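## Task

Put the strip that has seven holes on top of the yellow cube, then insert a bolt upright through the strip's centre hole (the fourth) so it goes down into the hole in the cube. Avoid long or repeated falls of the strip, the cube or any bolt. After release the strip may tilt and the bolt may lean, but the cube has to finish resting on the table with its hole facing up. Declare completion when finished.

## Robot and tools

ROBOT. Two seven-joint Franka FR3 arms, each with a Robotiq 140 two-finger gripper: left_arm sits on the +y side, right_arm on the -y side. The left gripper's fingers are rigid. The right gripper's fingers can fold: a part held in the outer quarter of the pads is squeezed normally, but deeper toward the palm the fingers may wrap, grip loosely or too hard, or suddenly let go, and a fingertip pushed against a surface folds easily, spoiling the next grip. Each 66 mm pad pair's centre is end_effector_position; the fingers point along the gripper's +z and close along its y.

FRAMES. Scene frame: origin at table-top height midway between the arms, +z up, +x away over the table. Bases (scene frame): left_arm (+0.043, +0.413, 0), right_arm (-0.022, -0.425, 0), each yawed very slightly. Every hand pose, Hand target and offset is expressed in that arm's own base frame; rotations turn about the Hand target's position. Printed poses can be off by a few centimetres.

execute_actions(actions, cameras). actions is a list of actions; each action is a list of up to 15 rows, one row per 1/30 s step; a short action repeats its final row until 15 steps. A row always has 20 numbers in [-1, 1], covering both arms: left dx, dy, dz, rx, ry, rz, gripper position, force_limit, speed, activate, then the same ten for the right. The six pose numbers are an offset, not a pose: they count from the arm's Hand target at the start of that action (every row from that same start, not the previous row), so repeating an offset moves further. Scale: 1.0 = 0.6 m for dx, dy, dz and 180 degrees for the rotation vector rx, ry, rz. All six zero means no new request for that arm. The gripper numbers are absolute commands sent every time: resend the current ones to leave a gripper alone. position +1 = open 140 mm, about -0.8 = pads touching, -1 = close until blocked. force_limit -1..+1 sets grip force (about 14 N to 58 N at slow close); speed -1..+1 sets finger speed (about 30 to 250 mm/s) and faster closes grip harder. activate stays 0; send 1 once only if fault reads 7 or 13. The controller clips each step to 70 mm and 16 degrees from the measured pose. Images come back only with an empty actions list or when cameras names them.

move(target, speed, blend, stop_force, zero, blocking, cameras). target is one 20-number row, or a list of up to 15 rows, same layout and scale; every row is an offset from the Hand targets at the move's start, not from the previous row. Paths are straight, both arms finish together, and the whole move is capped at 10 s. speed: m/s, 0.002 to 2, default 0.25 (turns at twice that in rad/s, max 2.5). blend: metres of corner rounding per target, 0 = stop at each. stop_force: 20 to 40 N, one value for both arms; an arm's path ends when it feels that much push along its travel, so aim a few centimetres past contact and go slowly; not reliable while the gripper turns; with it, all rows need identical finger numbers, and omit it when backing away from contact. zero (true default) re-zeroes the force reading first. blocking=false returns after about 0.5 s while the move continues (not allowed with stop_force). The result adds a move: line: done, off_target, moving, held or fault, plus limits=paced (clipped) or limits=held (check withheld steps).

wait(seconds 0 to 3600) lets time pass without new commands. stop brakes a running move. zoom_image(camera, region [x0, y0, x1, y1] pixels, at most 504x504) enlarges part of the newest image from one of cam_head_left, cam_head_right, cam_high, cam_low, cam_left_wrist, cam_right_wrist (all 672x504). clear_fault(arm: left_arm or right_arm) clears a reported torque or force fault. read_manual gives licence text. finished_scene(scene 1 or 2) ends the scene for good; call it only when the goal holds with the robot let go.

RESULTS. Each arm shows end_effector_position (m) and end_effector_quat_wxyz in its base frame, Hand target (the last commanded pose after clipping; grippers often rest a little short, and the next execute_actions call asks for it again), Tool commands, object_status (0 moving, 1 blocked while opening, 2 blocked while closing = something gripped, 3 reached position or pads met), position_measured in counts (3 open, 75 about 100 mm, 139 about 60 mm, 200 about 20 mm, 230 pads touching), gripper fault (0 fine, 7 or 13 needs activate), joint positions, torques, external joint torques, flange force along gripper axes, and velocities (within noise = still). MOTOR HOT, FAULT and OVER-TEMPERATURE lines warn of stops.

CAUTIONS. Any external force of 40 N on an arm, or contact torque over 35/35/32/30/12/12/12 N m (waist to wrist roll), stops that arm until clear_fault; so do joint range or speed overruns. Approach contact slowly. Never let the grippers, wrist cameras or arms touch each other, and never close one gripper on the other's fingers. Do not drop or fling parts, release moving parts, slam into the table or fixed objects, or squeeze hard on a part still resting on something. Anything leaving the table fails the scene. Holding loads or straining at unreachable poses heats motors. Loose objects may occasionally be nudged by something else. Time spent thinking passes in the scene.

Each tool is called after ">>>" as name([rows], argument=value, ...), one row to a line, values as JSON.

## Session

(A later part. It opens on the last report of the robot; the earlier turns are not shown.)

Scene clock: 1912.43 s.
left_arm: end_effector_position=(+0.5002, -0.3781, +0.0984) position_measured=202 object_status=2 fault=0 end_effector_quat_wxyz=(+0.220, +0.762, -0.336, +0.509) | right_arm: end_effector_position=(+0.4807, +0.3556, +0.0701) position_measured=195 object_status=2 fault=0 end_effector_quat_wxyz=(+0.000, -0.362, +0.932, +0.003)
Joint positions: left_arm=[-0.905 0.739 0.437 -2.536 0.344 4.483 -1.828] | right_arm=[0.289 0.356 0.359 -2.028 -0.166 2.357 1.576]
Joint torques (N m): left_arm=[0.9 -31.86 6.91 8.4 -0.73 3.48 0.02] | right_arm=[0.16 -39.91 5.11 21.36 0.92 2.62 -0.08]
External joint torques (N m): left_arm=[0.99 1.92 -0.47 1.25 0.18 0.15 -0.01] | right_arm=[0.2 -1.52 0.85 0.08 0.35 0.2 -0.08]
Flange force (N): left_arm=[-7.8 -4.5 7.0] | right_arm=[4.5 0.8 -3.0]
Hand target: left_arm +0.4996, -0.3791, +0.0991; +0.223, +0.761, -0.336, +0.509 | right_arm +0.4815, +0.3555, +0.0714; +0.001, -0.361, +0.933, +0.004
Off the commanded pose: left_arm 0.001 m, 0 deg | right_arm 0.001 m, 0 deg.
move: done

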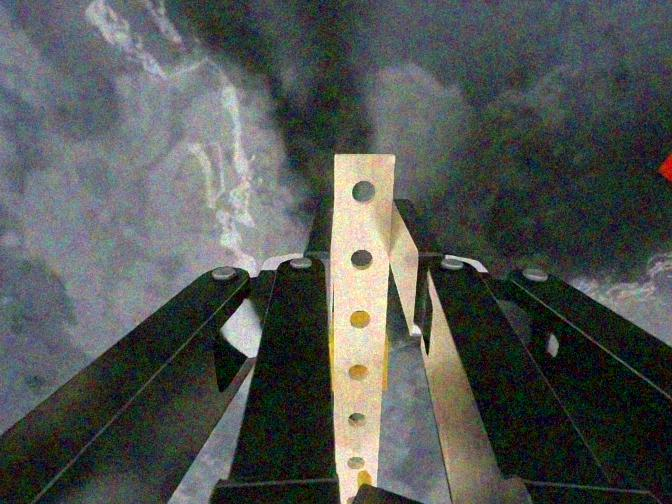

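>>> move([
  [-0.0655,-0.066,-0.0,0,0,0,-1,-0.5,-1,0,0,0,0,0,0,0,-1,-0.5,-1,0],
  [-0.0655,-0.066,-0.011,0,0,0,-1,-0.5,-1,0,0,0,0,0,0,0,-1,-0.5,-1,0],
], speed=[0.05,0.02], cameras=["cam_left_wrist"])

>>> zoom_image(camera="cam_left_wrist", region=[335, 275, 385, 325])

Scene clock: 1961.27 s.
left_arm: end_effector_position=(+0.4594, -0.4186, +0.0911) position_measured=202 object_status=2 fault=0 end_effector_quat_wxyz=(+0.223, +0.762, -0.337, +0.506) | right_arm: end_effector_position=(+0.4807, +0.3556, +0.0701) position_measured=195 object_status=2 fault=0 end_effector_quat_wxyz=(+0.000, -0.362, +0.932, +0.003)
Joint positions: left_arm=[-1.027 0.738 0.381 -2.572 0.185 4.479 -1.814] | right_arm=[0.289 0.356 0.359 -2.028 -0.166 2.357 1.576]
Joint velocities: left_arm=[-0.001 0 0 0.002 0 0.004 0] | right_arm=[within noise]
Joint torques (N m): left_arm=[0.28 -30.76 6.3 8.27 -1.38 3.57 0.19] | right_arm=[0.17 -39.91 5.16 21.29 0.91 2.61 -0.09]
External joint torques (N m): left_arm=[0.42 2.58 -0.35 1.98 -0.54 0.23 0.16] | right_arm=[-0.06 -1.59 0.66 0.08 0.34 0.2 -0.09]
Flange force (N): left_arm=[-11.0 -1.4 10.4] | right_arm=[4.8 0.4 -3.1]
Hand target: left_arm +0.4603, -0.4187, +0.0925; +0.223, +0.761, -0.336, +0.509 | right_arm +0.4815, +0.3555, +0.0714; +0.001, -0.361, +0.933, +0.004
Off the commanded pose: left_arm 0.002 m, 0 deg | right_arm 0.001 m, 0 deg.
move: done

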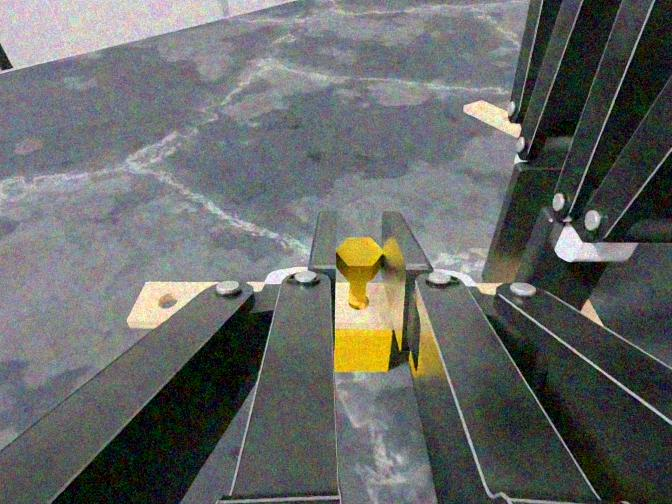

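Scaled by 10.080 from the camera's image (finer frame: 960x720).

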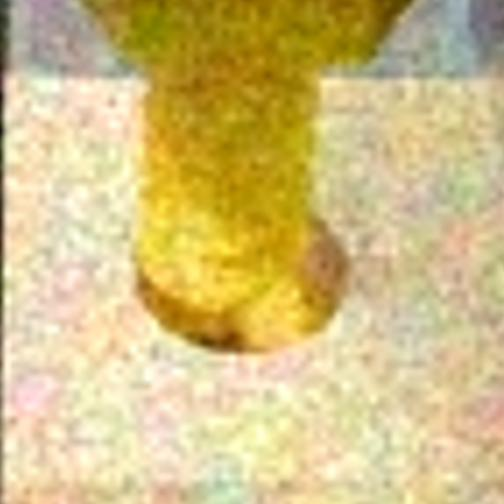

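>>> move(target=[0,0,0.0,0,0,0,-1,-0.5,-1,0,0.0013,0.0013,0.0,0,0,0,-1,-0.5,-1,0], speed=0.01, cameras=["cam_left_wrist"])

>>> zoom_image(camera="cam_left_wrist", region=[346, 288, 374, 316])

Scene clock: 1971.20 s.
left_arm: end_effector_position=(+0.4595, -0.4186, +0.0913) position_measured=202 object_status=2 fault=0 end_effector_quat_wxyz=(+0.223, +0.762, -0.336, +0.506) | right_arm: end_effector_position=(+0.4815, +0.3561, +0.0708) position_measured=195 object_status=2 fault=0 end_effector_quat_wxyz=(+0.000, -0.362, +0.932, +0.003)
Joint positions: left_arm=[-1.027 0.738 0.381 -2.572 0.185 4.48 -1.814] | right_arm=[0.289 0.356 0.359 -2.026 -0.166 2.357 1.576]
Joint torques (N m): left_arm=[0.31 -30.72 6.37 7.67 -1.3 3.63 0.22] | right_arm=[0.65 -39.2 5.11 22.2 0.69 2.58 -0.06]
External joint torques (N m): left_arm=[0.45 2.56 -0.28 1.39 -0.45 0.29 0.19] | right_arm=[0.59 -0.89 0.78 0.98 0.11 0.17 -0.06]
Flange force (N): left_arm=[-10.6 -1.4 8.3] | right_arm=[-1.4 0.8 -1.9]
Hand target: left_arm +0.4603, -0.4187, +0.0925; +0.223, +0.761, -0.336, +0.509 | right_arm +0.4823, +0.3563, +0.0714; +0.001, -0.361, +0.933, +0.004
Off the commanded pose: left_arm 0.001 m, 0 deg | right_arm 0.001 m, 0 deg.
move: done

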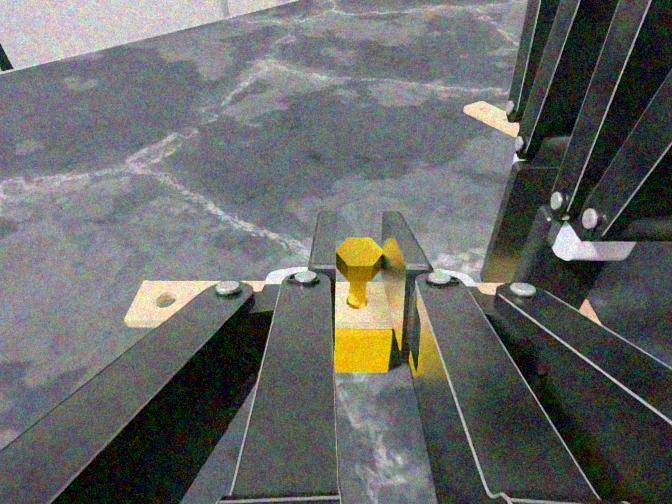

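Scaled by 18.000 from the camera's image (finer frame: 960x720).

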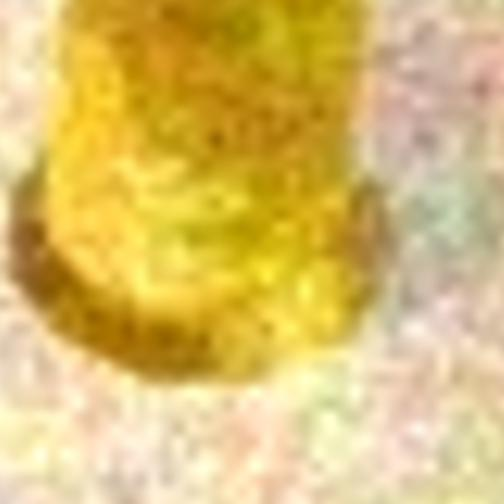

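>>> move(target=[0,0,0.0,0,0,0,-1,-0.5,-1,0,-0.0015,0.0002,0.0,0,0,0,-1,-0.5,-1,0], speed=0.01)

Scene clock: 1993.13 s.
left_arm: end_effector_position=(+0.4595, -0.4186, +0.0913) position_measured=202 object_status=2 fault=0 end_effector_quat_wxyz=(+0.223, +0.762, -0.336, +0.506) | right_arm: end_effector_position=(+0.4815, +0.3561, +0.0708) position_measured=195 object_status=2 fault=0 end_effector_quat_wxyz=(+0.000, -0.362, +0.932, +0.003)
Joint positions: left_arm=[-1.027 0.738 0.381 -2.572 0.185 4.48 -1.814] | right_arm=[0.289 0.356 0.359 -2.026 -0.166 2.357 1.576]
Joint torques (N m): left_arm=[0.27 -30.75 6.36 7.62 -1.3 3.63 0.21] | right_arm=[0.66 -39.23 5.24 21.41 0.78 2.58 -0.01]
External joint torques (N m): left_arm=[0.4 2.5 -0.29 1.4 -0.45 0.29 0.19] | right_arm=[0.62 -0.73 0.91 0.07 0.21 0.15 -0.01]
Flange force (N): left_arm=[-10.4 -1.2 8.2] | right_arm=[1.8 1.3 -1.4]
Hand target: left_arm +0.4603, -0.4187, +0.0925; +0.223, +0.761, -0.336, +0.509 | right_arm +0.4814, +0.3564, +0.0714; +0.001, -0.361, +0.933, +0.004
Off the commanded pose: left_arm 0.001 m, 0 deg | right_arm 0.001 m, 0 deg.
move: done

>>> move(target=[0,0,0.0,0,0,0,-1,-0.5,-1,0,-0.0008,0.0,0.0,0,0,0,-1,-0.5,-1,0], speed=0.01)

Scene clock: 1996.20 s.
left_arm: end_effector_position=(+0.4595, -0.4186, +0.0913) position_measured=202 object_status=2 fault=0 end_effector_quat_wxyz=(+0.223, +0.762, -0.336, +0.506) | right_arm: end_effector_position=(+0.4808, +0.3557, +0.0702) position_measured=195 object_status=2 fault=0 end_effector_quat_wxyz=(+0.000, -0.362, +0.932, +0.003)
Joint positions: left_arm=[-1.027 0.738 0.381 -2.572 0.185 4.48 -1.814] | right_arm=[0.289 0.356 0.359 -2.027 -0.166 2.357 1.576]
Joint torques (N m): left_arm=[0.3 -30.72 6.37 7.66 -1.3 3.62 0.18] | right_arm=[0.63 -39.8 5.43 21.28 0.85 2.59 0.02]
External joint torques (N m): left_arm=[0.4 2.64 -0.33 1.34 -0.44 0.28 0.16] | right_arm=[0.45 -1.48 0.98 0.06 0.28 0.18 0.02]
Flange force (N): left_arm=[-10.8 -1.2 8.3] | right_arm=[4.1 1.3 -2.8]
Hand target: left_arm +0.4603, -0.4187, +0.0925; +0.223, +0.761, -0.336, +0.509 | right_arm +0.4809, +0.3564, +0.0714; +0.001, -0.361, +0.933, +0.004
Off the commanded pose: left_arm 0.001 m, 0 deg | right_arm 0.001 m, 0 deg.
move: done

>>> move([
  [-0.0012,-0.0007,0.0,0,0,0,-1,-0.5,-1,0,0,0,0,0,0,0,-1,-0.5,-1,0],
  [-0.0010,-0.0007,-0.006,0,0,0,-1,-0.5,-1,0,0,0,0,0,0,0,-1,-0.5,-1,0],
], speed=0.01, cameras=["cam_left_wrist"])

>>> zoom_image(camera="cam_left_wrist", region=[335, 275, 385, 325])

Scene clock: 2006.43 s.
left_arm: end_effector_position=(+0.4588, -0.4191, +0.0876) position_measured=202 object_status=2 fault=0 end_effector_quat_wxyz=(+0.223, +0.762, -0.337, +0.506) | right_arm: end_effector_position=(+0.4808, +0.3557, +0.0702) position_measured=195 object_status=2 fault=0 end_effector_quat_wxyz=(+0.000, -0.362, +0.932, +0.003)
Joint positions: left_arm=[-1.027 0.751 0.378 -2.566 0.179 4.486 -1.814] | right_arm=[0.289 0.356 0.359 -2.027 -0.166 2.357 1.576]
Joint velocities: left_arm=[0 0.001 -0.001 0.002 0 0.004 0] | right_arm=[within noise]
Joint torques (N m): left_arm=[0.31 -31.03 6.31 7.52 -1.31 3.62 0.19] | right_arm=[0.66 -39.78 5.45 21.32 0.85 2.61 0.04]
External joint torques (N m): left_arm=[0.51 2.42 -0.35 1.41 -0.46 0.28 0.17] | right_arm=[0.45 -1.21 0.95 -0.06 0.27 0.17 0.04]
Flange force (N): left_arm=[-10.2 -1.3 8.1] | right_arm=[3.8 1.3 -2.3]
Hand target: left_arm +0.4597, -0.4191, +0.0889; +0.223, +0.761, -0.336, +0.509 | right_arm +0.4809, +0.3564, +0.0714; +0.001, -0.361, +0.933, +0.004
Off the commanded pose: left_arm 0.002 m, 0 deg | right_arm 0.001 m, 0 deg.
move: done

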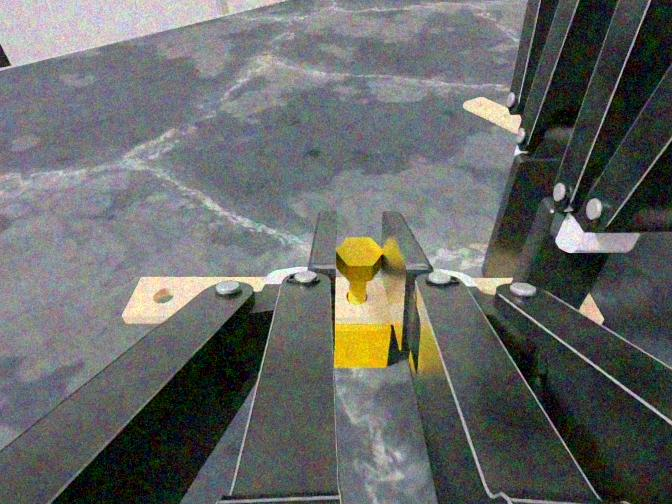

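Scaled by 10.080 from the camera's image (finer frame: 960x720).

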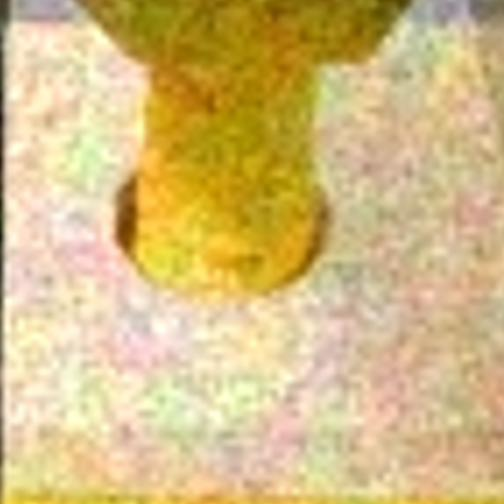

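>>> move(target=[0.0009,0.0008,-0.007,0,0,0,-1,-0.5,-1,0,0,0,0,0,0,0,-1,-0.5,-1,0], speed=0.01)

>>> move(target=[0.0002,0.0003,-0.003,0,0,0,-1,-0.5,-1,0,0,0,0,0,0,0,-1,-0.5,-1,0], speed=0.01, cameras=["cam_left_wrist"])

>>> zoom_image(camera="cam_left_wrist", region=[335, 275, 385, 325])

Scene clock: 2013.37 s.
left_arm: end_effector_position=(+0.4586, -0.4194, +0.0833) position_measured=202 object_status=2 fault=0 end_effector_quat_wxyz=(+0.222, +0.761, -0.338, +0.506) | right_arm: end_effector_position=(+0.4808, +0.3557, +0.0702) position_measured=195 object_status=2 fault=0 end_effector_quat_wxyz=(+0.000, -0.362, +0.932, +0.003)
Joint positions: left_arm=[-1.026 0.766 0.376 -2.558 0.178 4.493 -1.814] | right_arm=[0.289 0.356 0.359 -2.027 -0.166 2.357 1.576]
Joint velocities: left_arm=[-0.003 0 -0.001 0.001 -0.002 0.004 -0.001] | right_arm=[within noise]
Joint torques (N m): left_arm=[0.66 -31.15 6.37 7.33 -1.33 3.56 0.07] | right_arm=[0.63 -39.8 5.41 21.37 0.86 2.61 0.02]
External joint torques (N m): left_arm=[0.78 2.57 -0.48 1.32 -0.46 0.21 0.04] | right_arm=[0.52 -1.3 1.02 0.02 0.29 0.17 0.02]
Flange force (N): left_arm=[-10.7 -1.7 8.3] | right_arm=[3.8 1.4 -2.5]
Hand target: left_arm +0.4603, -0.4186, +0.0847; +0.223, +0.761, -0.336, +0.509 | right_arm +0.4809, +0.3564, +0.0714; +0.001, -0.361, +0.933, +0.004
Off the commanded pose: left_arm 0.002 m, 0 deg | right_arm 0.001 m, 0 deg.
move: done

Scene clock: 2013.87 s.
left_arm: end_effector_position=(+0.4588, -0.4193, +0.0818) position_measured=202 object_status=2 fault=0 end_effector_quat_wxyz=(+0.222, +0.761, -0.338, +0.507) | right_arm: end_effector_position=(+0.4808, +0.3557, +0.0702) position_measured=195 object_status=2 fault=0 end_effector_quat_wxyz=(+0.000, -0.362, +0.932, +0.003)
Joint positions: left_arm=[-1.025 0.773 0.374 -2.555 0.176 4.496 -1.814] | right_arm=[0.289 0.356 0.359 -2.027 -0.166 2.357 1.576]
Joint torques (N m): left_arm=[0.62 -31.27 6.4 7.17 -1.3 3.59 0.05] | right_arm=[0.66 -39.81 5.43 21.33 0.85 2.6 0.03]
External joint torques (N m): left_arm=[0.73 2.44 -0.46 1.26 -0.43 0.25 0.03] | right_arm=[0.65 -1.43 1.13 0.04 0.28 0.18 0.03]
Flange force (N): left_arm=[-10.3 -1.6 7.8] | right_arm=[3.9 1.7 -2.7]
Hand target: left_arm +0.4604, -0.4184, +0.0829; +0.223, +0.761, -0.336, +0.509 | right_arm +0.4809, +0.3564, +0.0714; +0.001, -0.361, +0.933, +0.004
Off the commanded pose: left_arm 0.002 m, 0 deg | right_arm 0.001 m, 0 deg.
move: done

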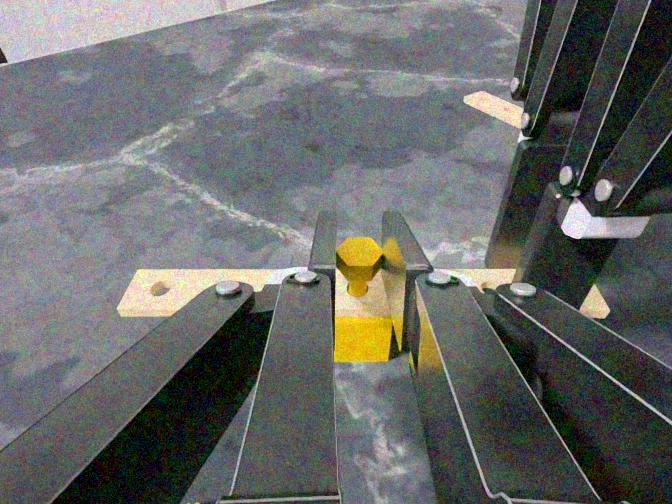

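Scaled by 10.080 from the camera's image (finer frame: 960x720).

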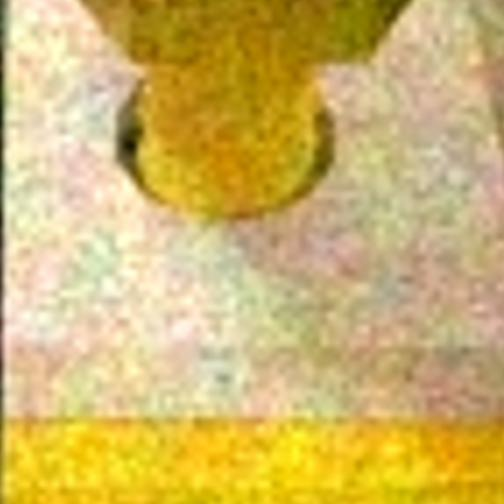

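>>> move(target=[0.0002,0.0003,-0.006,0,0,0,-1,-0.5,-1,0,0,0,0,0,0,0,-1,-0.5,-1,0], speed=0.008, cameras=["cam_left_wrist"])

>>> zoom_image(camera="cam_left_wrist", region=[335, 275, 385, 325])

Scene clock: 2019.33 s.
left_arm: end_effector_position=(+0.4596, -0.4200, +0.0814) position_measured=202 object_status=2 fault=0 end_effector_quat_wxyz=(+0.224, +0.759, -0.338, +0.510) | right_arm: end_effector_position=(+0.4808, +0.3557, +0.0702) position_measured=195 object_status=2 fault=0 end_effector_quat_wxyz=(+0.000, -0.362, +0.932, +0.003)
Joint positions: left_arm=[-1.022 0.783 0.371 -2.547 0.173 4.507 -1.814] | right_arm=[0.289 0.356 0.359 -2.027 -0.166 2.357 1.576]
Joint velocities: left_arm=[-0.002 0.002 -0.001 0 0 0.003 0.001] | right_arm=[within noise]
Joint torques (N m): left_arm=[0.67 -29.9 6.36 6.59 -1.15 2.91 0.03] | right_arm=[0.64 -39.75 5.43 21.33 0.84 2.6 0.04]
External joint torques (N m): left_arm=[0.81 3.97 -0.53 0.77 -0.29 -0.42 0] | right_arm=[0.61 -1.33 1.1 0 0.27 0.17 0.03]
Flange force (N): left_arm=[-13.2 -2.2 9.5] | right_arm=[3.8 1.6 -2.5]
Hand target: left_arm +0.4605, -0.4183, +0.0793; +0.223, +0.761, -0.336, +0.509 | right_arm +0.4809, +0.3564, +0.0714; +0.001, -0.361, +0.933, +0.004
Off the commanded pose: left_arm 0.003 m, 0 deg | right_arm 0.001 m, 0 deg.
move: done

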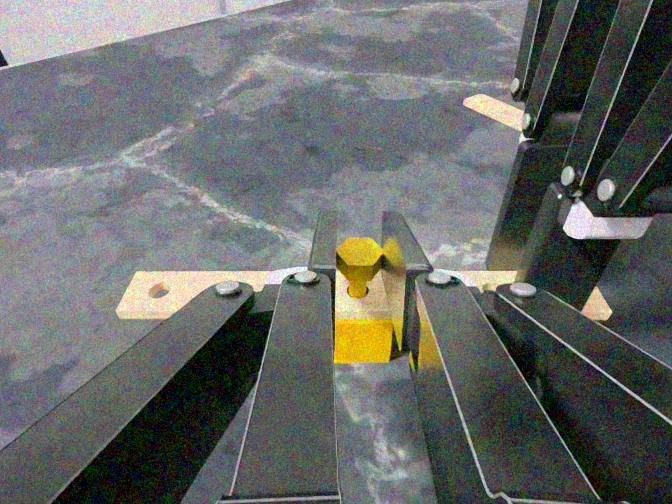

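Scaled by 10.080 from the camera's image (finer frame: 960x720).

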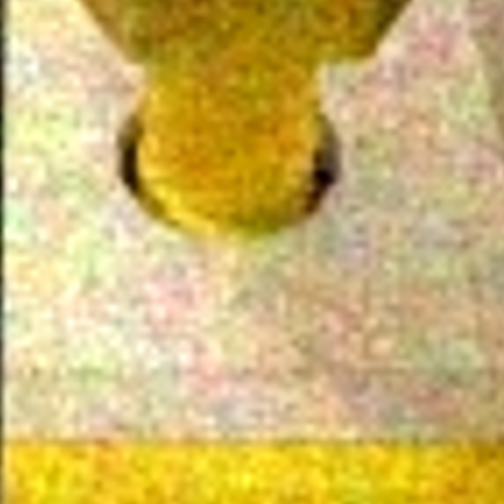

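>>> move([
  [-0.0005,0.0005,0.003,0,0,0,-1,-0.5,-1,0,0,0,0,0,0,0,-1,-0.5,-1,0],
  [-0.0005,0.0005,0.001,0,0,0,-1,-0.5,-1,0,0,0,0,0,0,0,-1,-0.5,-1,0],
], speed=0.01)

>>> move(target=[0.0006,0.00055,0,0,0,0,-1,-0.5,-1,0,0,0,0,0,0,0,-1,-0.5,-1,0], speed=0.01)

>>> move(target=[0.0006,0.00055,0,0,0,0,-1,-0.5,-1,0,0,0,0,0,0,0,-1,-0.5,-1,0], speed=0.01)

>>> move(target=[-0.0008,0.0009,0,0,0,0,-1,-0.5,-1,0,0,0,0,0,0,0,-1,-0.5,-1,0], speed=0.01)

>>> move(target=[-0.0006,-0.00055,0,0,0,0,-1,-0.5,-1,0,0,0,0,0,0,0,-1,-0.5,-1,0], speed=0.01)

>>> move(target=[-0.0006,-0.00055,0,0,0,0,-1,-0.5,-1,0,0,0,0,0,0,0,-1,-0.5,-1,0], speed=0.01)

>>> move(target=[-0.0006,-0.00055,0,0,0,0,-1,-0.5,-1,0,0,0,0,0,0,0,-1,-0.5,-1,0], speed=0.01, cameras=["cam_left_wrist"])

>>> zoom_image(camera="cam_left_wrist", region=[335, 275, 385, 325])

Scene clock: 2038.07 s.
left_arm: end_effector_position=(+0.4594, -0.4196, +0.0814) position_measured=202 object_status=2 fault=0 end_effector_quat_wxyz=(+0.224, +0.759, -0.338, +0.509) | right_arm: end_effector_position=(+0.4808, +0.3557, +0.0702) position_measured=195 object_status=2 fault=0 end_effector_quat_wxyz=(+0.000, -0.362, +0.932, +0.003)
Joint positions: left_arm=[-1.022 0.782 0.371 -2.549 0.173 4.507 -1.814] | right_arm=[0.289 0.356 0.359 -2.027 -0.166 2.357 1.576]
Joint torques (N m): left_arm=[0.56 -30.76 6.39 6.37 -1.04 3 0.06] | right_arm=[0.64 -39.81 5.43 21.31 0.85 2.61 -0.01]
External joint torques (N m): left_arm=[0.68 3.1 -0.5 0.55 -0.18 -0.33 0.04] | right_arm=[0.54 -1.52 1.06 0.1 0.28 0.2 -0.01]
Flange force (N): left_arm=[-10.3 -1.8 7.2] | right_arm=[4.1 1.4 -2.9]
Hand target: left_arm +0.4602, -0.4180, +0.0799; +0.223, +0.761, -0.336, +0.509 | right_arm +0.4809, +0.3564, +0.0714; +0.001, -0.361, +0.933, +0.004
Off the commanded pose: left_arm 0.002 m, 0 deg | right_arm 0.001 m, 0 deg.
move: done

Scene clock: 2038.57 s.
left_arm: end_effector_position=(+0.4597, -0.4192, +0.0814) position_measured=202 object_status=2 fault=0 end_effector_quat_wxyz=(+0.224, +0.759, -0.337, +0.509) | right_arm: end_effector_position=(+0.4808, +0.3557, +0.0702) position_measured=195 object_status=2 fault=0 end_effector_quat_wxyz=(+0.000, -0.362, +0.932, +0.003)
Joint positions: left_arm=[-1.021 0.782 0.371 -2.549 0.173 4.507 -1.814] | right_arm=[0.289 0.356 0.359 -2.027 -0.166 2.357 1.576]
Joint torques (N m): left_arm=[0.81 -30.68 6.62 6.42 -0.98 3.02 0.07] | right_arm=[0.62 -39.8 5.42 21.29 0.87 2.62 0.04]
External joint torques (N m): left_arm=[0.93 3.2 -0.28 0.58 -0.11 -0.32 0.04] | right_arm=[0.59 -1.34 1.1 -0.01 0.29 0.19 0.04]
Flange force (N): left_arm=[-10.6 -2.8 7.4] | right_arm=[4.0 1.6 -2.5]
Hand target: left_arm +0.4606, -0.4176, +0.0799; +0.223, +0.761, -0.336, +0.509 | right_arm +0.4809, +0.3564, +0.0714; +0.001, -0.361, +0.933, +0.004
Off the commanded pose: left_arm 0.002 m, 0 deg | right_arm 0.001 m, 0 deg.
move: done

Scene clock: 2039.07 s.
left_arm: end_effector_position=(+0.4600, -0.4189, +0.0814) position_measured=202 object_status=2 fault=0 end_effector_quat_wxyz=(+0.223, +0.759, -0.337, +0.510) | right_arm: end_effector_position=(+0.4808, +0.3557, +0.0702) position_measured=195 object_status=2 fault=0 end_effector_quat_wxyz=(+0.000, -0.362, +0.932, +0.003)
Joint positions: left_arm=[-1.02 0.782 0.371 -2.549 0.173 4.507 -1.814] | right_arm=[0.289 0.356 0.359 -2.027 -0.166 2.357 1.576]
Joint torques (N m): left_arm=[1.1 -30.61 6.85 6.61 -1.15 3 0.07] | right_arm=[0.59 -39.79 5.43 21.33 0.85 2.6 0.01]
External joint torques (N m): left_arm=[1.23 3.25 -0.04 0.79 -0.28 -0.34 0.04] | right_arm=[0.5 -1.43 1.06 0.07 0.28 0.19 0.01]
Flange force (N): left_arm=[-11.0 -3.4 8.2] | right_arm=[3.9 1.4 -2.7]
Hand target: left_arm +0.4609, -0.4173, +0.0799; +0.223, +0.761, -0.336, +0.509 | right_arm +0.4809, +0.3564, +0.0714; +0.001, -0.361, +0.933, +0.004
Off the commanded pose: left_arm 0.002 m, 0 deg | right_arm 0.001 m, 0 deg.
move: done

Scene clock: 2039.57 s.
left_arm: end_effector_position=(+0.4600, -0.4189, +0.0814) position_measured=202 object_status=2 fault=0 end_effector_quat_wxyz=(+0.223, +0.759, -0.337, +0.510) | right_arm: end_effector_position=(+0.4808, +0.3557, +0.0702) position_measured=195 object_status=2 fault=0 end_effector_quat_wxyz=(+0.000, -0.362, +0.932, +0.003)
Joint positions: left_arm=[-1.02 0.782 0.371 -2.549 0.173 4.507 -1.814] | right_arm=[0.289 0.356 0.359 -2.027 -0.166 2.357 1.576]
Joint torques (N m): left_arm=[1.08 -30.64 6.92 6.39 -1.14 3.23 0.04] | right_arm=[0.56 -39.81 5.38 21.33 0.85 2.6 0.01]
External joint torques (N m): left_arm=[1.29 3.1 0.12 0.61 -0.29 -0.09 0.01] | right_arm=[0.38 -1.28 0.92 -0.01 0.28 0.17 0.01]
Flange force (N): left_arm=[-10.9 -3.5 6.9] | right_arm=[3.9 1.2 -2.4]
Hand target: left_arm +0.4605, -0.4168, +0.0799; +0.223, +0.761, -0.336, +0.509 | right_arm +0.4809, +0.3564, +0.0714; +0.001, -0.361, +0.933, +0.004
Off the commanded pose: left_arm 0.003 m, 0 deg | right_arm 0.001 m, 0 deg.
move: done

Scene clock: 2040.07 s.
left_arm: end_effector_position=(+0.4600, -0.4189, +0.0814) position_measured=202 object_status=2 fault=0 end_effector_quat_wxyz=(+0.223, +0.759, -0.337, +0.510) | right_arm: end_effector_position=(+0.4808, +0.3557, +0.0702) position_measured=195 object_status=2 fault=0 end_effector_quat_wxyz=(+0.000, -0.362, +0.932, +0.003)
Joint positions: left_arm=[-1.02 0.782 0.371 -2.549 0.173 4.507 -1.814] | right_arm=[0.289 0.356 0.359 -2.027 -0.166 2.357 1.576]
Joint torques (N m): left_arm=[0.55 -30.79 6.53 6.36 -1.04 3.22 0.11] | right_arm=[0.6 -39.84 5.43 21.31 0.84 2.6 0.02]
External joint torques (N m): left_arm=[0.74 3.02 -0.3 0.57 -0.18 -0.11 0.08] | right_arm=[0.47 -1.22 1.01 -0.1 0.27 0.16 0.02]
Flange force (N): left_arm=[-10.5 -2.2 6.7] | right_arm=[4.0 1.4 -2.3]
Hand target: left_arm +0.4601, -0.4171, +0.0799; +0.223, +0.761, -0.336, +0.509 | right_arm +0.4809, +0.3564, +0.0714; +0.001, -0.361, +0.933, +0.004
Off the commanded pose: left_arm 0.002 m, 0 deg | right_arm 0.001 m, 0 deg.
move: done

Scene clock: 2040.57 s.
left_arm: end_effector_position=(+0.4600, -0.4189, +0.0814) position_measured=202 object_status=2 fault=0 end_effector_quat_wxyz=(+0.223, +0.759, -0.337, +0.510) | right_arm: end_effector_position=(+0.4808, +0.3557, +0.0702) position_measured=195 object_status=2 fault=0 end_effector_quat_wxyz=(+0.000, -0.362, +0.932, +0.003)
Joint positions: left_arm=[-1.02 0.782 0.371 -2.549 0.173 4.507 -1.814] | right_arm=[0.289 0.356 0.359 -2.027 -0.166 2.357 1.576]
Joint torques (N m): left_arm=[0.19 -30.91 6.16 6.14 -1.02 3.18 0.1] | right_arm=[0.62 -39.83 5.42 21.3 0.85 2.6 0.02]
External joint torques (N m): left_arm=[0.47 2.85 -0.58 0.35 -0.18 -0.14 0.07] | right_arm=[0.65 -1.45 1.16 0.02 0.27 0.18 0.02]
Flange force (N): left_arm=[-9.8 -1.1 5.9] | right_arm=[4.1 1.7 -2.7]
Hand target: left_arm +0.4597, -0.4174, +0.0799; +0.223, +0.761, -0.336, +0.509 | right_arm +0.4809, +0.3564, +0.0714; +0.001, -0.361, +0.933, +0.004
Off the commanded pose: left_arm 0.002 m, 0 deg | right_arm 0.001 m, 0 deg.
move: done

Scene clock: 2041.07 s.
left_arm: end_effector_position=(+0.4599, -0.4190, +0.0814) position_measured=202 object_status=2 fault=0 end_effector_quat_wxyz=(+0.224, +0.760, -0.337, +0.510) | right_arm: end_effector_position=(+0.4808, +0.3557, +0.0702) position_measured=195 object_status=2 fault=0 end_effector_quat_wxyz=(+0.000, -0.362, +0.932, +0.003)
Joint positions: left_arm=[-1.02 0.782 0.37 -2.549 0.172 4.507 -1.814] | right_arm=[0.289 0.356 0.359 -2.027 -0.166 2.357 1.576]
Joint torques (N m): left_arm=[0.15 -31.03 6.04 5.93 -1.12 3.17 0.13] | right_arm=[0.68 -39.77 5.43 21.34 0.85 2.6 0]
External joint torques (N m): left_arm=[0.35 2.85 -0.76 0.08 -0.26 -0.17 0.11] | right_arm=[0.75 -1.48 1.21 0.12 0.28 0.2 0]
Flange force (N): left_arm=[-9.7 -0.1 5.2] | right_arm=[3.8 1.8 -2.8]
Hand target: left_arm +0.4594, -0.4177, +0.0799; +0.223, +0.761, -0.336, +0.509 | right_arm +0.4809, +0.3564, +0.0714; +0.001, -0.361, +0.933, +0.004
Off the commanded pose: left_arm 0.002 m, 0 deg | right_arm 0.001 m, 0 deg.
move: done

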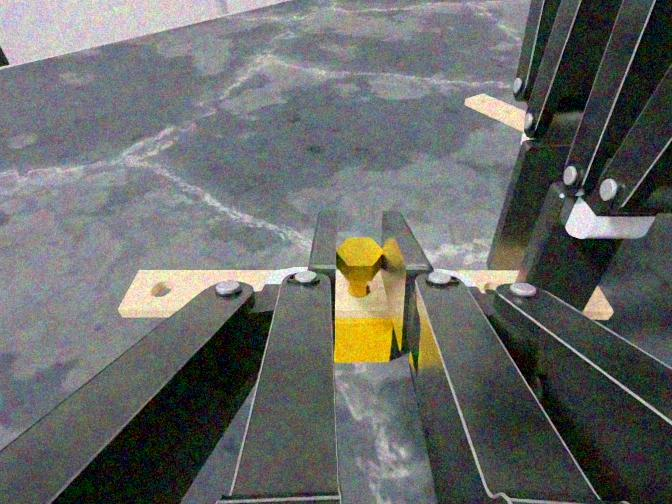

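Scaled by 10.080 from the camera's image (finer frame: 960x720).

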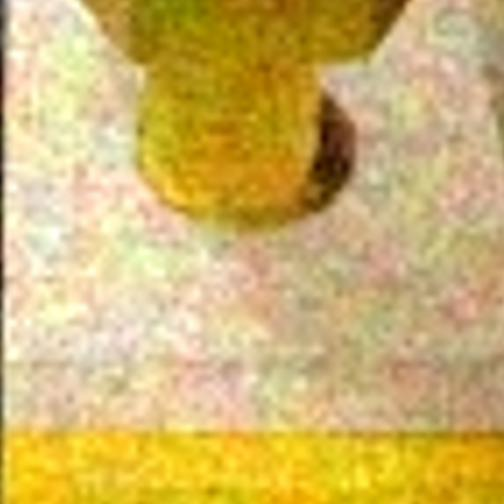

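>>> move([
  [0.0,0.0,0.006,0,0,0,-1,-0.5,-1,0,0,0,0,0,0,0,-1,-0.5,-1,0],
  [-0.001,-0.002,0.006,0,0,0,-1,-0.5,-1,0,0,0,0,0,0,0,-1,-0.5,-1,0],
  [0.0017,-0.0003,0.006,0,0,0,-1,-0.5,-1,0,0,0,0,0,0,0,-1,-0.5,-1,0],
  [0.0017,-0.0003,0.001,0,0,0,-1,-0.5,-1,0,0,0,0,0,0,0,-1,-0.5,-1,0],
], speed=0.01, cameras=["cam_left_wrist"])

>>> zoom_image(camera="cam_left_wrist", region=[335, 275, 385, 325])

Scene clock: 2069.00 s.
left_arm: end_effector_position=(+0.4597, -0.4187, +0.0814) position_measured=202 object_status=2 fault=0 end_effector_quat_wxyz=(+0.223, +0.760, -0.337, +0.509) | right_arm: end_effector_position=(+0.4807, +0.3559, +0.0703) position_measured=195 object_status=2 fault=0 end_effector_quat_wxyz=(+0.000, -0.362, +0.932, +0.003)
Joint positions: left_arm=[-1.022 0.78 0.372 -2.551 0.172 4.505 -1.814] | right_arm=[0.289 0.356 0.36 -2.027 -0.166 2.357 1.576]
Joint torques (N m): left_arm=[0.63 -30.68 6.38 6.91 -0.93 3.13 0.04] | right_arm=[0.65 -39.77 5.27 21.37 0.83 2.59 0]
External joint torques (N m): left_arm=[0.78 3.03 -0.46 1.14 -0.07 -0.2 0.02] | right_arm=[0.74 -1.25 1.04 -0.02 0.25 0.15 0]
Flange force (N): left_arm=[-10.8 -2.8 8.8] | right_arm=[3.5 1.7 -2.3]
Hand target: left_arm +0.4604, -0.4179, +0.0805; +0.223, +0.761, -0.336, +0.509 | right_arm +0.4809, +0.3564, +0.0714; +0.001, -0.361, +0.933, +0.004
Off the commanded pose: left_arm 0.001 m, 0 deg | right_arm 0.001 m, 0 deg.
move: done

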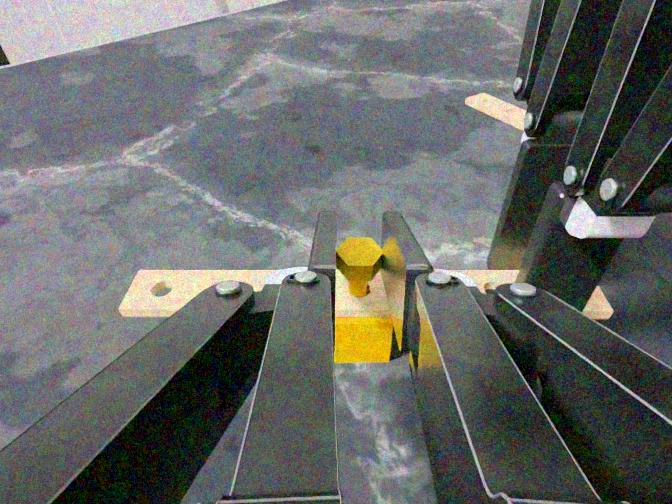

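Scaled by 10.080 from the camera's image (finer frame: 960x720).

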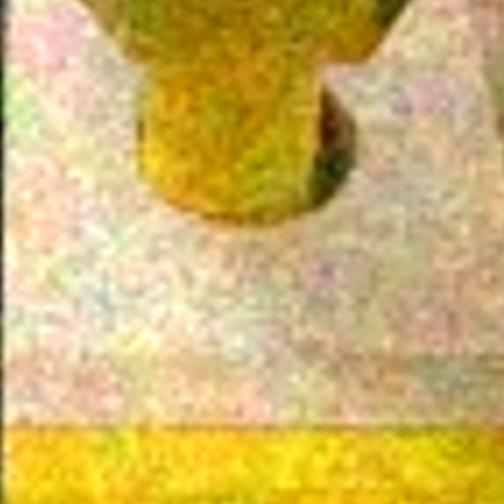

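>>> move(target=[-0.0012,-0.0013,0.008,0,0,0,-1,-0.5,-1,0,0,0,0,0,0,0,-1,-0.5,-1,0], speed=0.01)

>>> move(target=[-0.0008,-0.0008,0.0,0,0,0,-1,-0.5,-1,0,0,0,0,0,0,0,-1,-0.5,-1,0], speed=0.01)

Scene clock: 2074.80 s.
left_arm: end_effector_position=(+0.4599, -0.4187, +0.0856) position_measured=202 object_status=2 fault=0 end_effector_quat_wxyz=(+0.224, +0.760, -0.335, +0.510) | right_arm: end_effector_position=(+0.4807, +0.3559, +0.0703) position_measured=195 object_status=2 fault=0 end_effector_quat_wxyz=(+0.000, -0.362, +0.932, +0.003)
Joint positions: left_arm=[-1.022 0.768 0.372 -2.557 0.172 4.502 -1.814] | right_arm=[0.289 0.356 0.36 -2.027 -0.166 2.357 1.576]
Joint torques (N m): left_arm=[0.06 -32.66 6.97 6.68 -1.09 3.06 0.2] | right_arm=[0.59 -39.77 5.31 21.34 0.83 2.59 0.01]
External joint torques (N m): left_arm=[0.26 0.93 0.27 0.81 -0.25 -0.26 0.17] | right_arm=[0.54 -1.37 0.97 0.05 0.26 0.16 0.01]
Flange force (N): left_arm=[-3.0 -1.0 4.3] | right_arm=[3.8 1.4 -2.6]
Hand target: left_arm +0.4597, -0.4187, +0.0853; +0.223, +0.761, -0.336, +0.509 | right_arm +0.4809, +0.3564, +0.0714; +0.001, -0.361, +0.933, +0.004
Off the commanded pose: left_arm 0.000 m, 0 deg | right_arm 0.001 m, 0 deg.
move: done

Scene clock: 2075.30 s.
left_arm: end_effector_position=(+0.4593, -0.4191, +0.0853) position_measured=202 object_status=2 fault=0 end_effector_quat_wxyz=(+0.224, +0.760, -0.336, +0.509) | right_arm: end_effector_position=(+0.4807, +0.3559, +0.0703) position_measured=195 object_status=2 fault=0 end_effector_quat_wxyz=(+0.000, -0.362, +0.932, +0.003)
Joint positions: left_arm=[-1.024 0.768 0.372 -2.558 0.172 4.501 -1.814] | right_arm=[0.289 0.356 0.36 -2.027 -0.166 2.357 1.576]
Joint torques (N m): left_arm=[-0.3 -32.44 6.74 6.56 -1 3.1 0.18] | right_arm=[0.64 -39.75 5.29 21.31 0.83 2.59 0.01]
External joint torques (N m): left_arm=[-0.14 1.19 -0.01 0.64 -0.15 -0.23 0.15] | right_arm=[0.63 -1.31 0.98 -0.01 0.26 0.17 0.01]
Flange force (N): left_arm=[-3.7 -0.1 4.1] | right_arm=[3.8 1.5 -2.4]
Hand target: left_arm +0.4592, -0.4192, +0.0853; +0.223, +0.761, -0.336, +0.509 | right_arm +0.4809, +0.3564, +0.0714; +0.001, -0.361, +0.933, +0.004
Off the commanded pose: left_arm 0.000 m, 0 deg | right_arm 0.001 m, 0 deg.
move: done

>>> move(target=[0.0022,0.0023,-0.006,0,0,0,-1,-0.5,-1,0,0,0,0,0,0,0,-1,-0.5,-1,0], speed=0.01, cameras=["cam_left_wrist"])

>>> zoom_image(camera="cam_left_wrist", region=[335, 275, 385, 325])

Scene clock: 2084.03 s.
left_arm: end_effector_position=(+0.4597, -0.4185, +0.0816) position_measured=202 object_status=2 fault=0 end_effector_quat_wxyz=(+0.222, +0.761, -0.337, +0.508) | right_arm: end_effector_position=(+0.4807, +0.3559, +0.0703) position_measured=195 object_status=2 fault=0 end_effector_quat_wxyz=(+0.000, -0.362, +0.932, +0.003)
Joint positions: left_arm=[-1.023 0.777 0.372 -2.553 0.172 4.501 -1.814] | right_arm=[0.289 0.356 0.36 -2.027 -0.166 2.357 1.576]
Joint torques (N m): left_arm=[0.96 -30.83 6.84 6.91 -1.12 3.41 0.05] | right_arm=[0.54 -39.76 5.28 21.35 0.84 2.58 0.04]
External joint torques (N m): left_arm=[1.16 2.91 0.05 1.05 -0.27 0.07 0.02] | right_arm=[0.39 -1.33 0.86 0.06 0.26 0.15 0.04]
Flange force (N): left_arm=[-10.9 -3.5 7.8] | right_arm=[3.7 1.2 -2.5]
Hand target: left_arm +0.4605, -0.4178, +0.0817; +0.223, +0.761, -0.336, +0.509 | right_arm +0.4809, +0.3564, +0.0714; +0.001, -0.361, +0.933, +0.004
Off the commanded pose: left_arm 0.001 m, 0 deg | right_arm 0.001 m, 0 deg.
move: done

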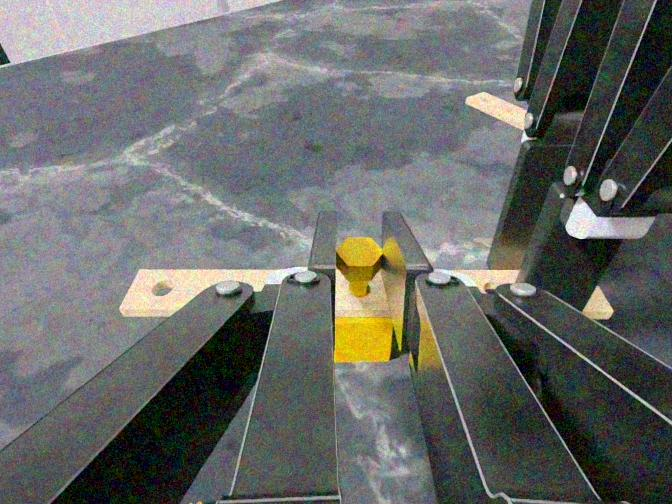

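Scaled by 10.080 from the camera's image (finer frame: 960x720).

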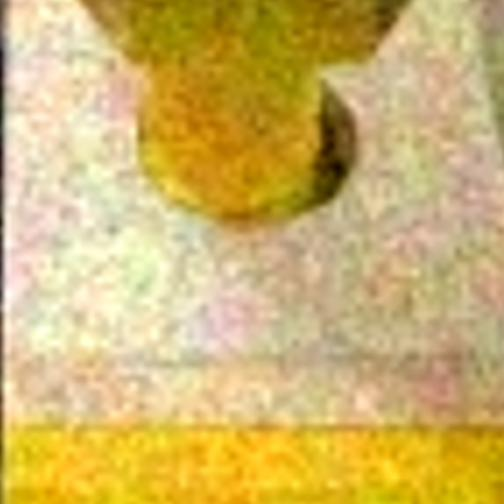

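>>> move([
  [-0.0013,-0.0013,0.003,0,0,0,-1,-0.5,-1,0,0,0,0,0,0,0,-1,-0.5,-1,0],
  [-0.0028,-0.001,0.002,0,0,0,-1,-0.5,-1,0,0,0,0,0,0,0,-1,-0.5,-1,0],
], speed=0.01)

>>> move(target=[0,0,-0.002,0,0,0,-1,-0.5,-1,0,0,0,0,0,0,0,-1,-0.5,-1,0], speed=0.01)

>>> move(target=[0,0,-0.002,0,0,0,-1,-0.5,-1,0,0,0,0,0,0,0,-1,-0.5,-1,0], speed=0.01)

Scene clock: 2090.20 s.
left_arm: end_effector_position=(+0.4591, -0.4184, +0.0820) position_measured=202 object_status=2 fault=0 end_effector_quat_wxyz=(+0.223, +0.761, -0.337, +0.508) | right_arm: end_effector_position=(+0.4807, +0.3559, +0.0703) position_measured=195 object_status=2 fault=0 end_effector_quat_wxyz=(+0.000, -0.362, +0.932, +0.003)
Joint positions: left_arm=[-1.023 0.775 0.372 -2.555 0.172 4.501 -1.814] | right_arm=[0.289 0.356 0.36 -2.027 -0.166 2.357 1.576]
Joint torques (N m): left_arm=[0.26 -31.71 6.62 6.21 -1.05 3.34 0.18] | right_arm=[0.56 -39.77 5.28 21.32 0.83 2.58 0.04]
External joint torques (N m): left_arm=[0.39 2 -0.21 0.35 -0.18 0 0.15] | right_arm=[0.5 -1.31 0.93 0.01 0.26 0.15 0.04]
Flange force (N): left_arm=[-7.1 -1.0 4.3] | right_arm=[3.7 1.4 -2.5]
Hand target: left_arm +0.4588, -0.4184, +0.0829; +0.223, +0.761, -0.336, +0.509 | right_arm +0.4809, +0.3564, +0.0714; +0.001, -0.361, +0.933, +0.004
Off the commanded pose: left_arm 0.001 m, 0 deg | right_arm 0.001 m, 0 deg.
move: done

Scene clock: 2090.70 s.
left_arm: end_effector_position=(+0.4585, -0.4188, +0.0818) position_measured=202 object_status=2 fault=0 end_effector_quat_wxyz=(+0.223, +0.761, -0.337, +0.508) | right_arm: end_effector_position=(+0.4807, +0.3559, +0.0703) position_measured=195 object_status=2 fault=0 end_effector_quat_wxyz=(+0.000, -0.362, +0.932, +0.003)
Joint positions: left_arm=[-1.023 0.775 0.37 -2.555 0.172 4.502 -1.814] | right_arm=[0.289 0.356 0.36 -2.027 -0.166 2.357 1.576]
Joint torques (N m): left_arm=[0.21 -30.75 6.11 6.57 -1.22 3.44 0.18] | right_arm=[0.68 -39.75 5.29 21.34 0.83 2.58 0.02]
External joint torques (N m): left_arm=[0.33 2.92 -0.68 0.79 -0.36 0.11 0.15] | right_arm=[0.57 -1.33 0.9 0.05 0.26 0.16 0.02]
Flange force (N): left_arm=[-11.1 -0.5 7.1] | right_arm=[3.6 1.4 -2.5]
Hand target: left_arm +0.4588, -0.4184, +0.0817; +0.223, +0.761, -0.336, +0.509 | right_arm +0.4809, +0.3564, +0.0714; +0.001, -0.361, +0.933, +0.004
Off the commanded pose: left_arm 0.001 m, 0 deg | right_arm 0.001 m, 0 deg.
move: done

Scene clock: 2091.20 s.
left_arm: end_effector_position=(+0.4585, -0.4191, +0.0817) position_measured=202 object_status=2 fault=0 end_effector_quat_wxyz=(+0.224, +0.760, -0.337, +0.509) | right_arm: end_effector_position=(+0.4807, +0.3559, +0.0703) position_measured=195 object_status=2 fault=0 end_effector_quat_wxyz=(+0.000, -0.362, +0.932, +0.003)
Joint positions: left_arm=[-1.023 0.779 0.37 -2.553 0.17 4.506 -1.814] | right_arm=[0.289 0.356 0.36 -2.027 -0.166 2.357 1.576]
Joint torques (N m): left_arm=[0.2 -30.93 6.05 6.69 -1.15 3.1 0.1] | right_arm=[0.62 -39.75 5.28 21.31 0.82 2.59 0.02]
External joint torques (N m): left_arm=[0.25 2.74 -0.82 0.96 -0.28 -0.22 0.08] | right_arm=[0.49 -1.25 0.86 -0.02 0.25 0.15 0.02]
Flange force (N): left_arm=[-9.9 -0.4 7.9] | right_arm=[3.7 1.3 -2.3]
Hand target: left_arm +0.4588, -0.4184, +0.0805; +0.223, +0.761, -0.336, +0.509 | right_arm +0.4809, +0.3564, +0.0714; +0.001, -0.361, +0.933, +0.004
Off the commanded pose: left_arm 0.001 m, 0 deg | right_arm 0.001 m, 0 deg.
move: done

>>> move([
  [0.0013,-0.0013,0.006,0,0,0,-1,-0.5,-1,0,0,0,0,0,0,0,-1,-0.5,-1,0],
  [0.0013,-0.0013,0.035,0,0,0,-1,-0.5,-1,0,0,0,0.025,0,0,0,-1,-0.5,-1,0],
  [0.0013,-0.0013,0.035,0,0,0,-1,-0.5,-1,0,0.0337,-0.037,0.025,0,0,0,-1,-0.5,-1,0],
], speed=[0.02,0.03,0.04], cameras=["cam_left_wrist","cam_right_wrist"])

>>> zoom_image(camera="cam_left_wrist", region=[320, 285, 400, 385])

Scene clock: 2133.50 s.
left_arm: end_effector_position=(+0.4611, -0.4184, +0.1024) position_measured=202 object_status=2 fault=0 end_effector_quat_wxyz=(+0.223, +0.761, -0.333, +0.511) | right_arm: end_effector_position=(+0.5009, +0.3346, +0.0867) position_measured=195 object_status=2 fault=0 end_effector_quat_wxyz=(+0.002, -0.357, +0.934, +0.004)
Joint positions: left_arm=[-1.035 0.71 0.39 -2.586 0.182 4.473 -1.814] | right_arm=[0.239 0.337 0.364 -2.007 -0.152 2.323 1.528]
Joint velocities: left_arm=[within noise] | right_arm=[0 0 0.001 0.001 0 0 -0.005]
Joint torques (N m): left_arm=[-0.1 -31.24 6.94 7.23 -0.76 3.09 0.24] | right_arm=[0.22 -38.28 5.38 22.64 0.6 2.39 -0.38]
External joint torques (N m): left_arm=[0.03 1.67 0.4 0.64 0.08 -0.24 0.21] | right_arm=[0.29 -0.03 1.33 0.89 0.01 -0.05 -0.38]
Flange force (N): left_arm=[-4.8 -1.9 4.7] | right_arm=[-3.1 -0.2 -1.3]
Hand target: left_arm +0.4596, -0.4192, +0.1015; +0.223, +0.761, -0.336, +0.509 | right_arm +0.5011, +0.3342, +0.0864; +0.001, -0.361, +0.933, +0.004
Off the commanded pose: left_arm 0.002 m, 0 deg | right_arm 0.001 m, 0 deg.
move: done

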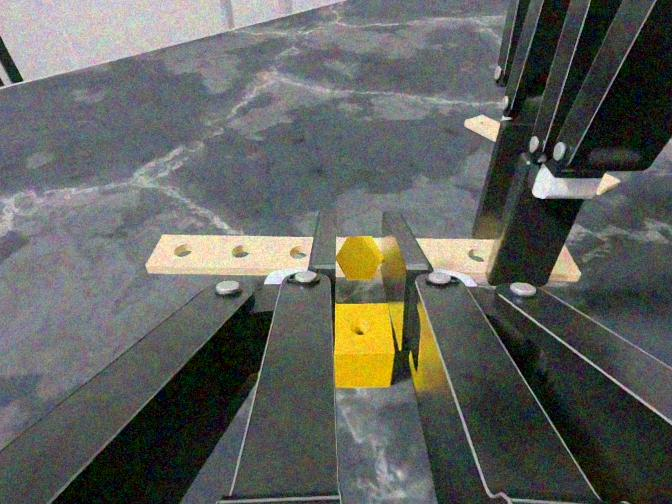

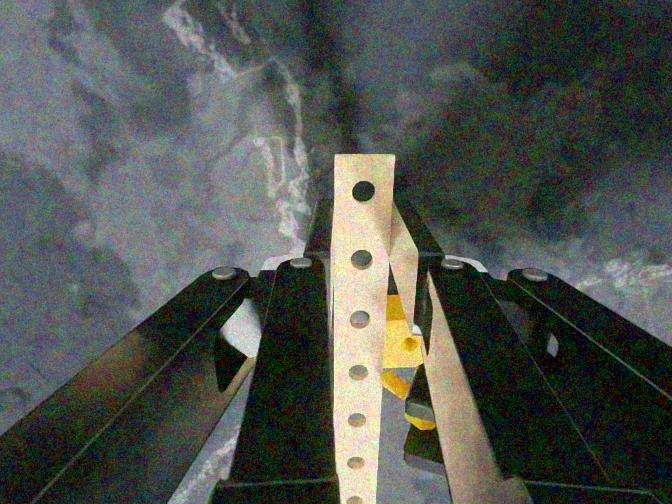

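Scaled by 5.040 from the camera's image (finer frame: 960x720).

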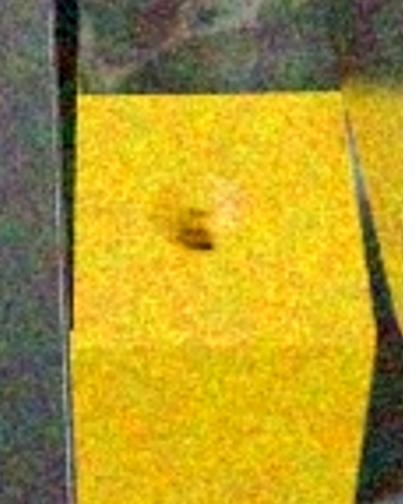

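>>> zoom_image(camera="cam_left_wrist", region=[320, 215, 400, 295])

>>> zoom_image(camera="cam_left_wrist", region=[342, 310, 378, 346])

>>> zoom_image(camera="cam_right_wrist", region=[376, 280, 446, 440])

Scaled by 6.300 from the camera's image (finer frame: 960x720).

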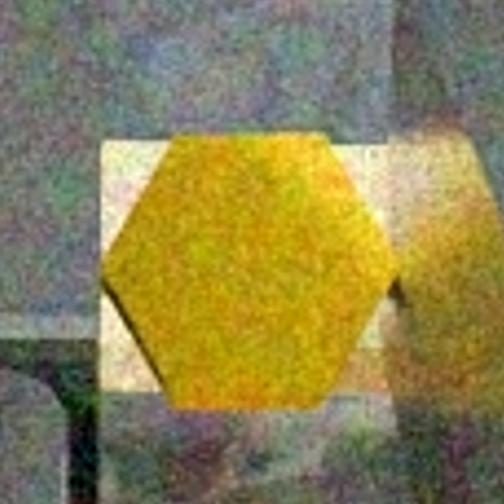

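Scaled by 14.000 from the camera's image (finer frame: 960x720).

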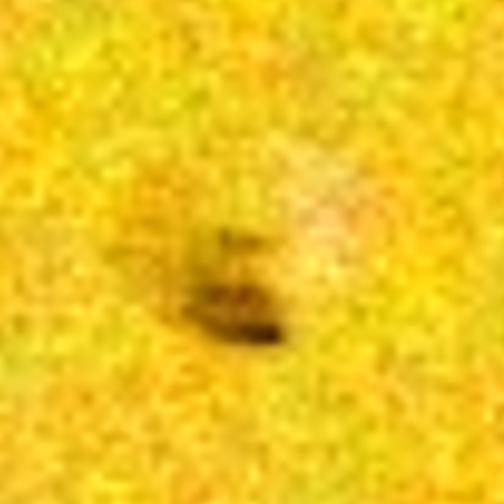

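Scaled by 3.150 from the camera's image (finer frame: 960x720).

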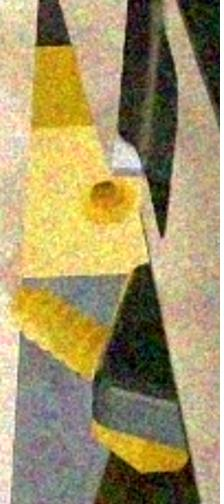

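>>> move(target=[-0.0397,0.0428,0.083,0.1955,0.1816,0,-1,-0.5,-1,0,0,0,0,0,0,0,-1,-0.5,-1,0], speed=0.08, cameras=["cam_left_wrist","cam_right_wrist"])

Scene clock: 2212.47 s.
left_arm: end_effector_position=(+0.4361, -0.3938, +0.1522) position_measured=202 object_status=2 fault=0 end_effector_quat_wxyz=(+0.069, +0.902, -0.396, +0.156) | right_arm: end_effector_position=(+0.5009, +0.3346, +0.0867) position_measured=195 object_status=2 fault=0 end_effector_quat_wxyz=(+0.002, -0.358, +0.934, +0.004)
Joint positions: left_arm=[-0.958 -0.015 0.231 -2.414 -0.081 2.74 -1.402] | right_arm=[0.239 0.337 0.364 -2.007 -0.152 2.323 1.526]
Joint velocities: left_arm=[-0.001 0.001 0.001 0 0 0 0.007] | right_arm=[within noise]
Joint torques (N m): left_arm=[0.32 -26.4 -0.05 23.49 0.19 3.04 0.3] | right_arm=[0.52 -38.37 4.95 22.68 0.6 2.38 -0.34]
External joint torques (N m): left_arm=[0.45 2.09 0.2 1.38 -0.48 -0.31 0.28] | right_arm=[0.37 -0.05 0.69 0.88 0 -0.06 -0.34]
Flange force (N): left_arm=[9.5 -3.5 6.8] | right_arm=[-3.3 -0.3 -1.0]
Hand target: left_arm +0.4358, -0.3935, +0.1513; +0.069, +0.902, -0.397, +0.154 | right_arm +0.5011, +0.3342, +0.0864; +0.001, -0.361, +0.933, +0.004
Off the commanded pose: left_arm 0.001 m, 0 deg | right_arm 0.001 m, 0 deg.
move: done

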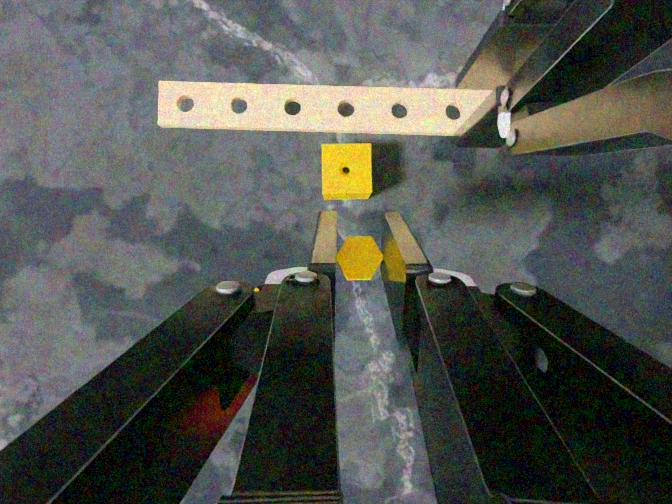

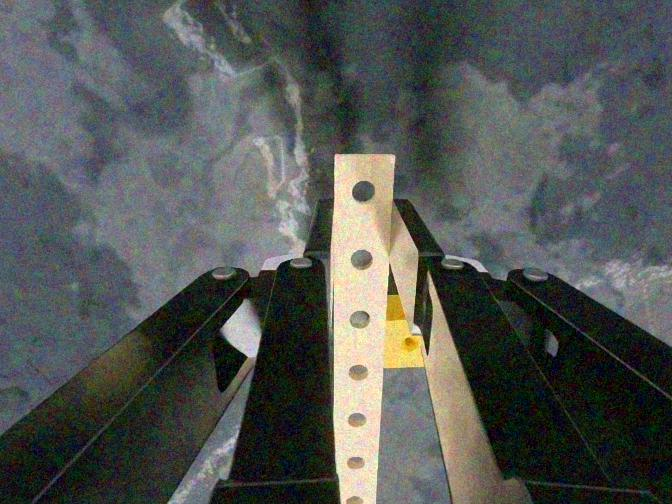

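>>> zoom_image(camera="cam_left_wrist", region=[315, 135, 380, 205])

>>> zoom_image(camera="cam_left_wrist", region=[270, 80, 370, 130])

>>> zoom_image(camera="cam_right_wrist", region=[380, 310, 430, 380])

Scaled by 7.200 from the camera's image (finer frame: 960x720).

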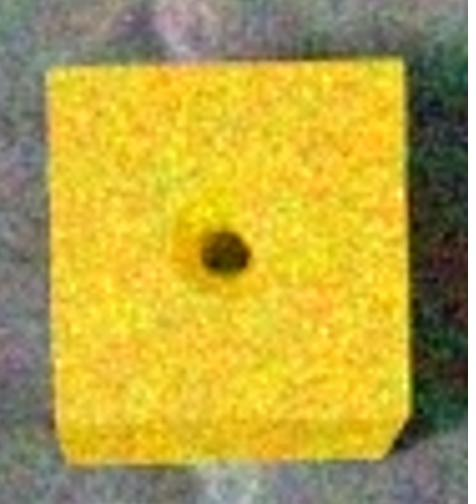

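Scaled by 5.040 from the camera's image (finer frame: 960x720).

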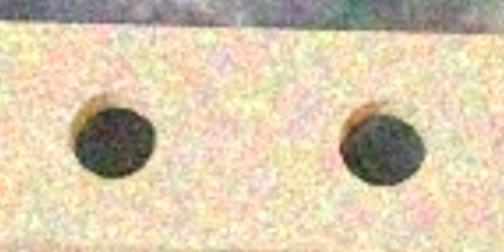

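Scaled by 7.200 from the camera's image (finer frame: 960x720).

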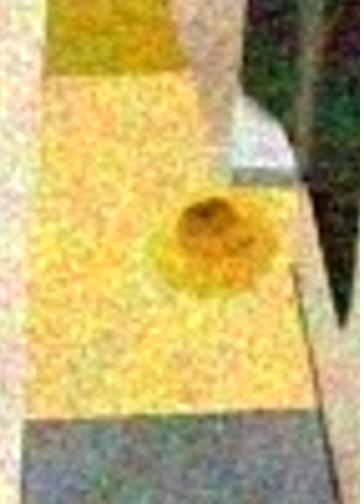

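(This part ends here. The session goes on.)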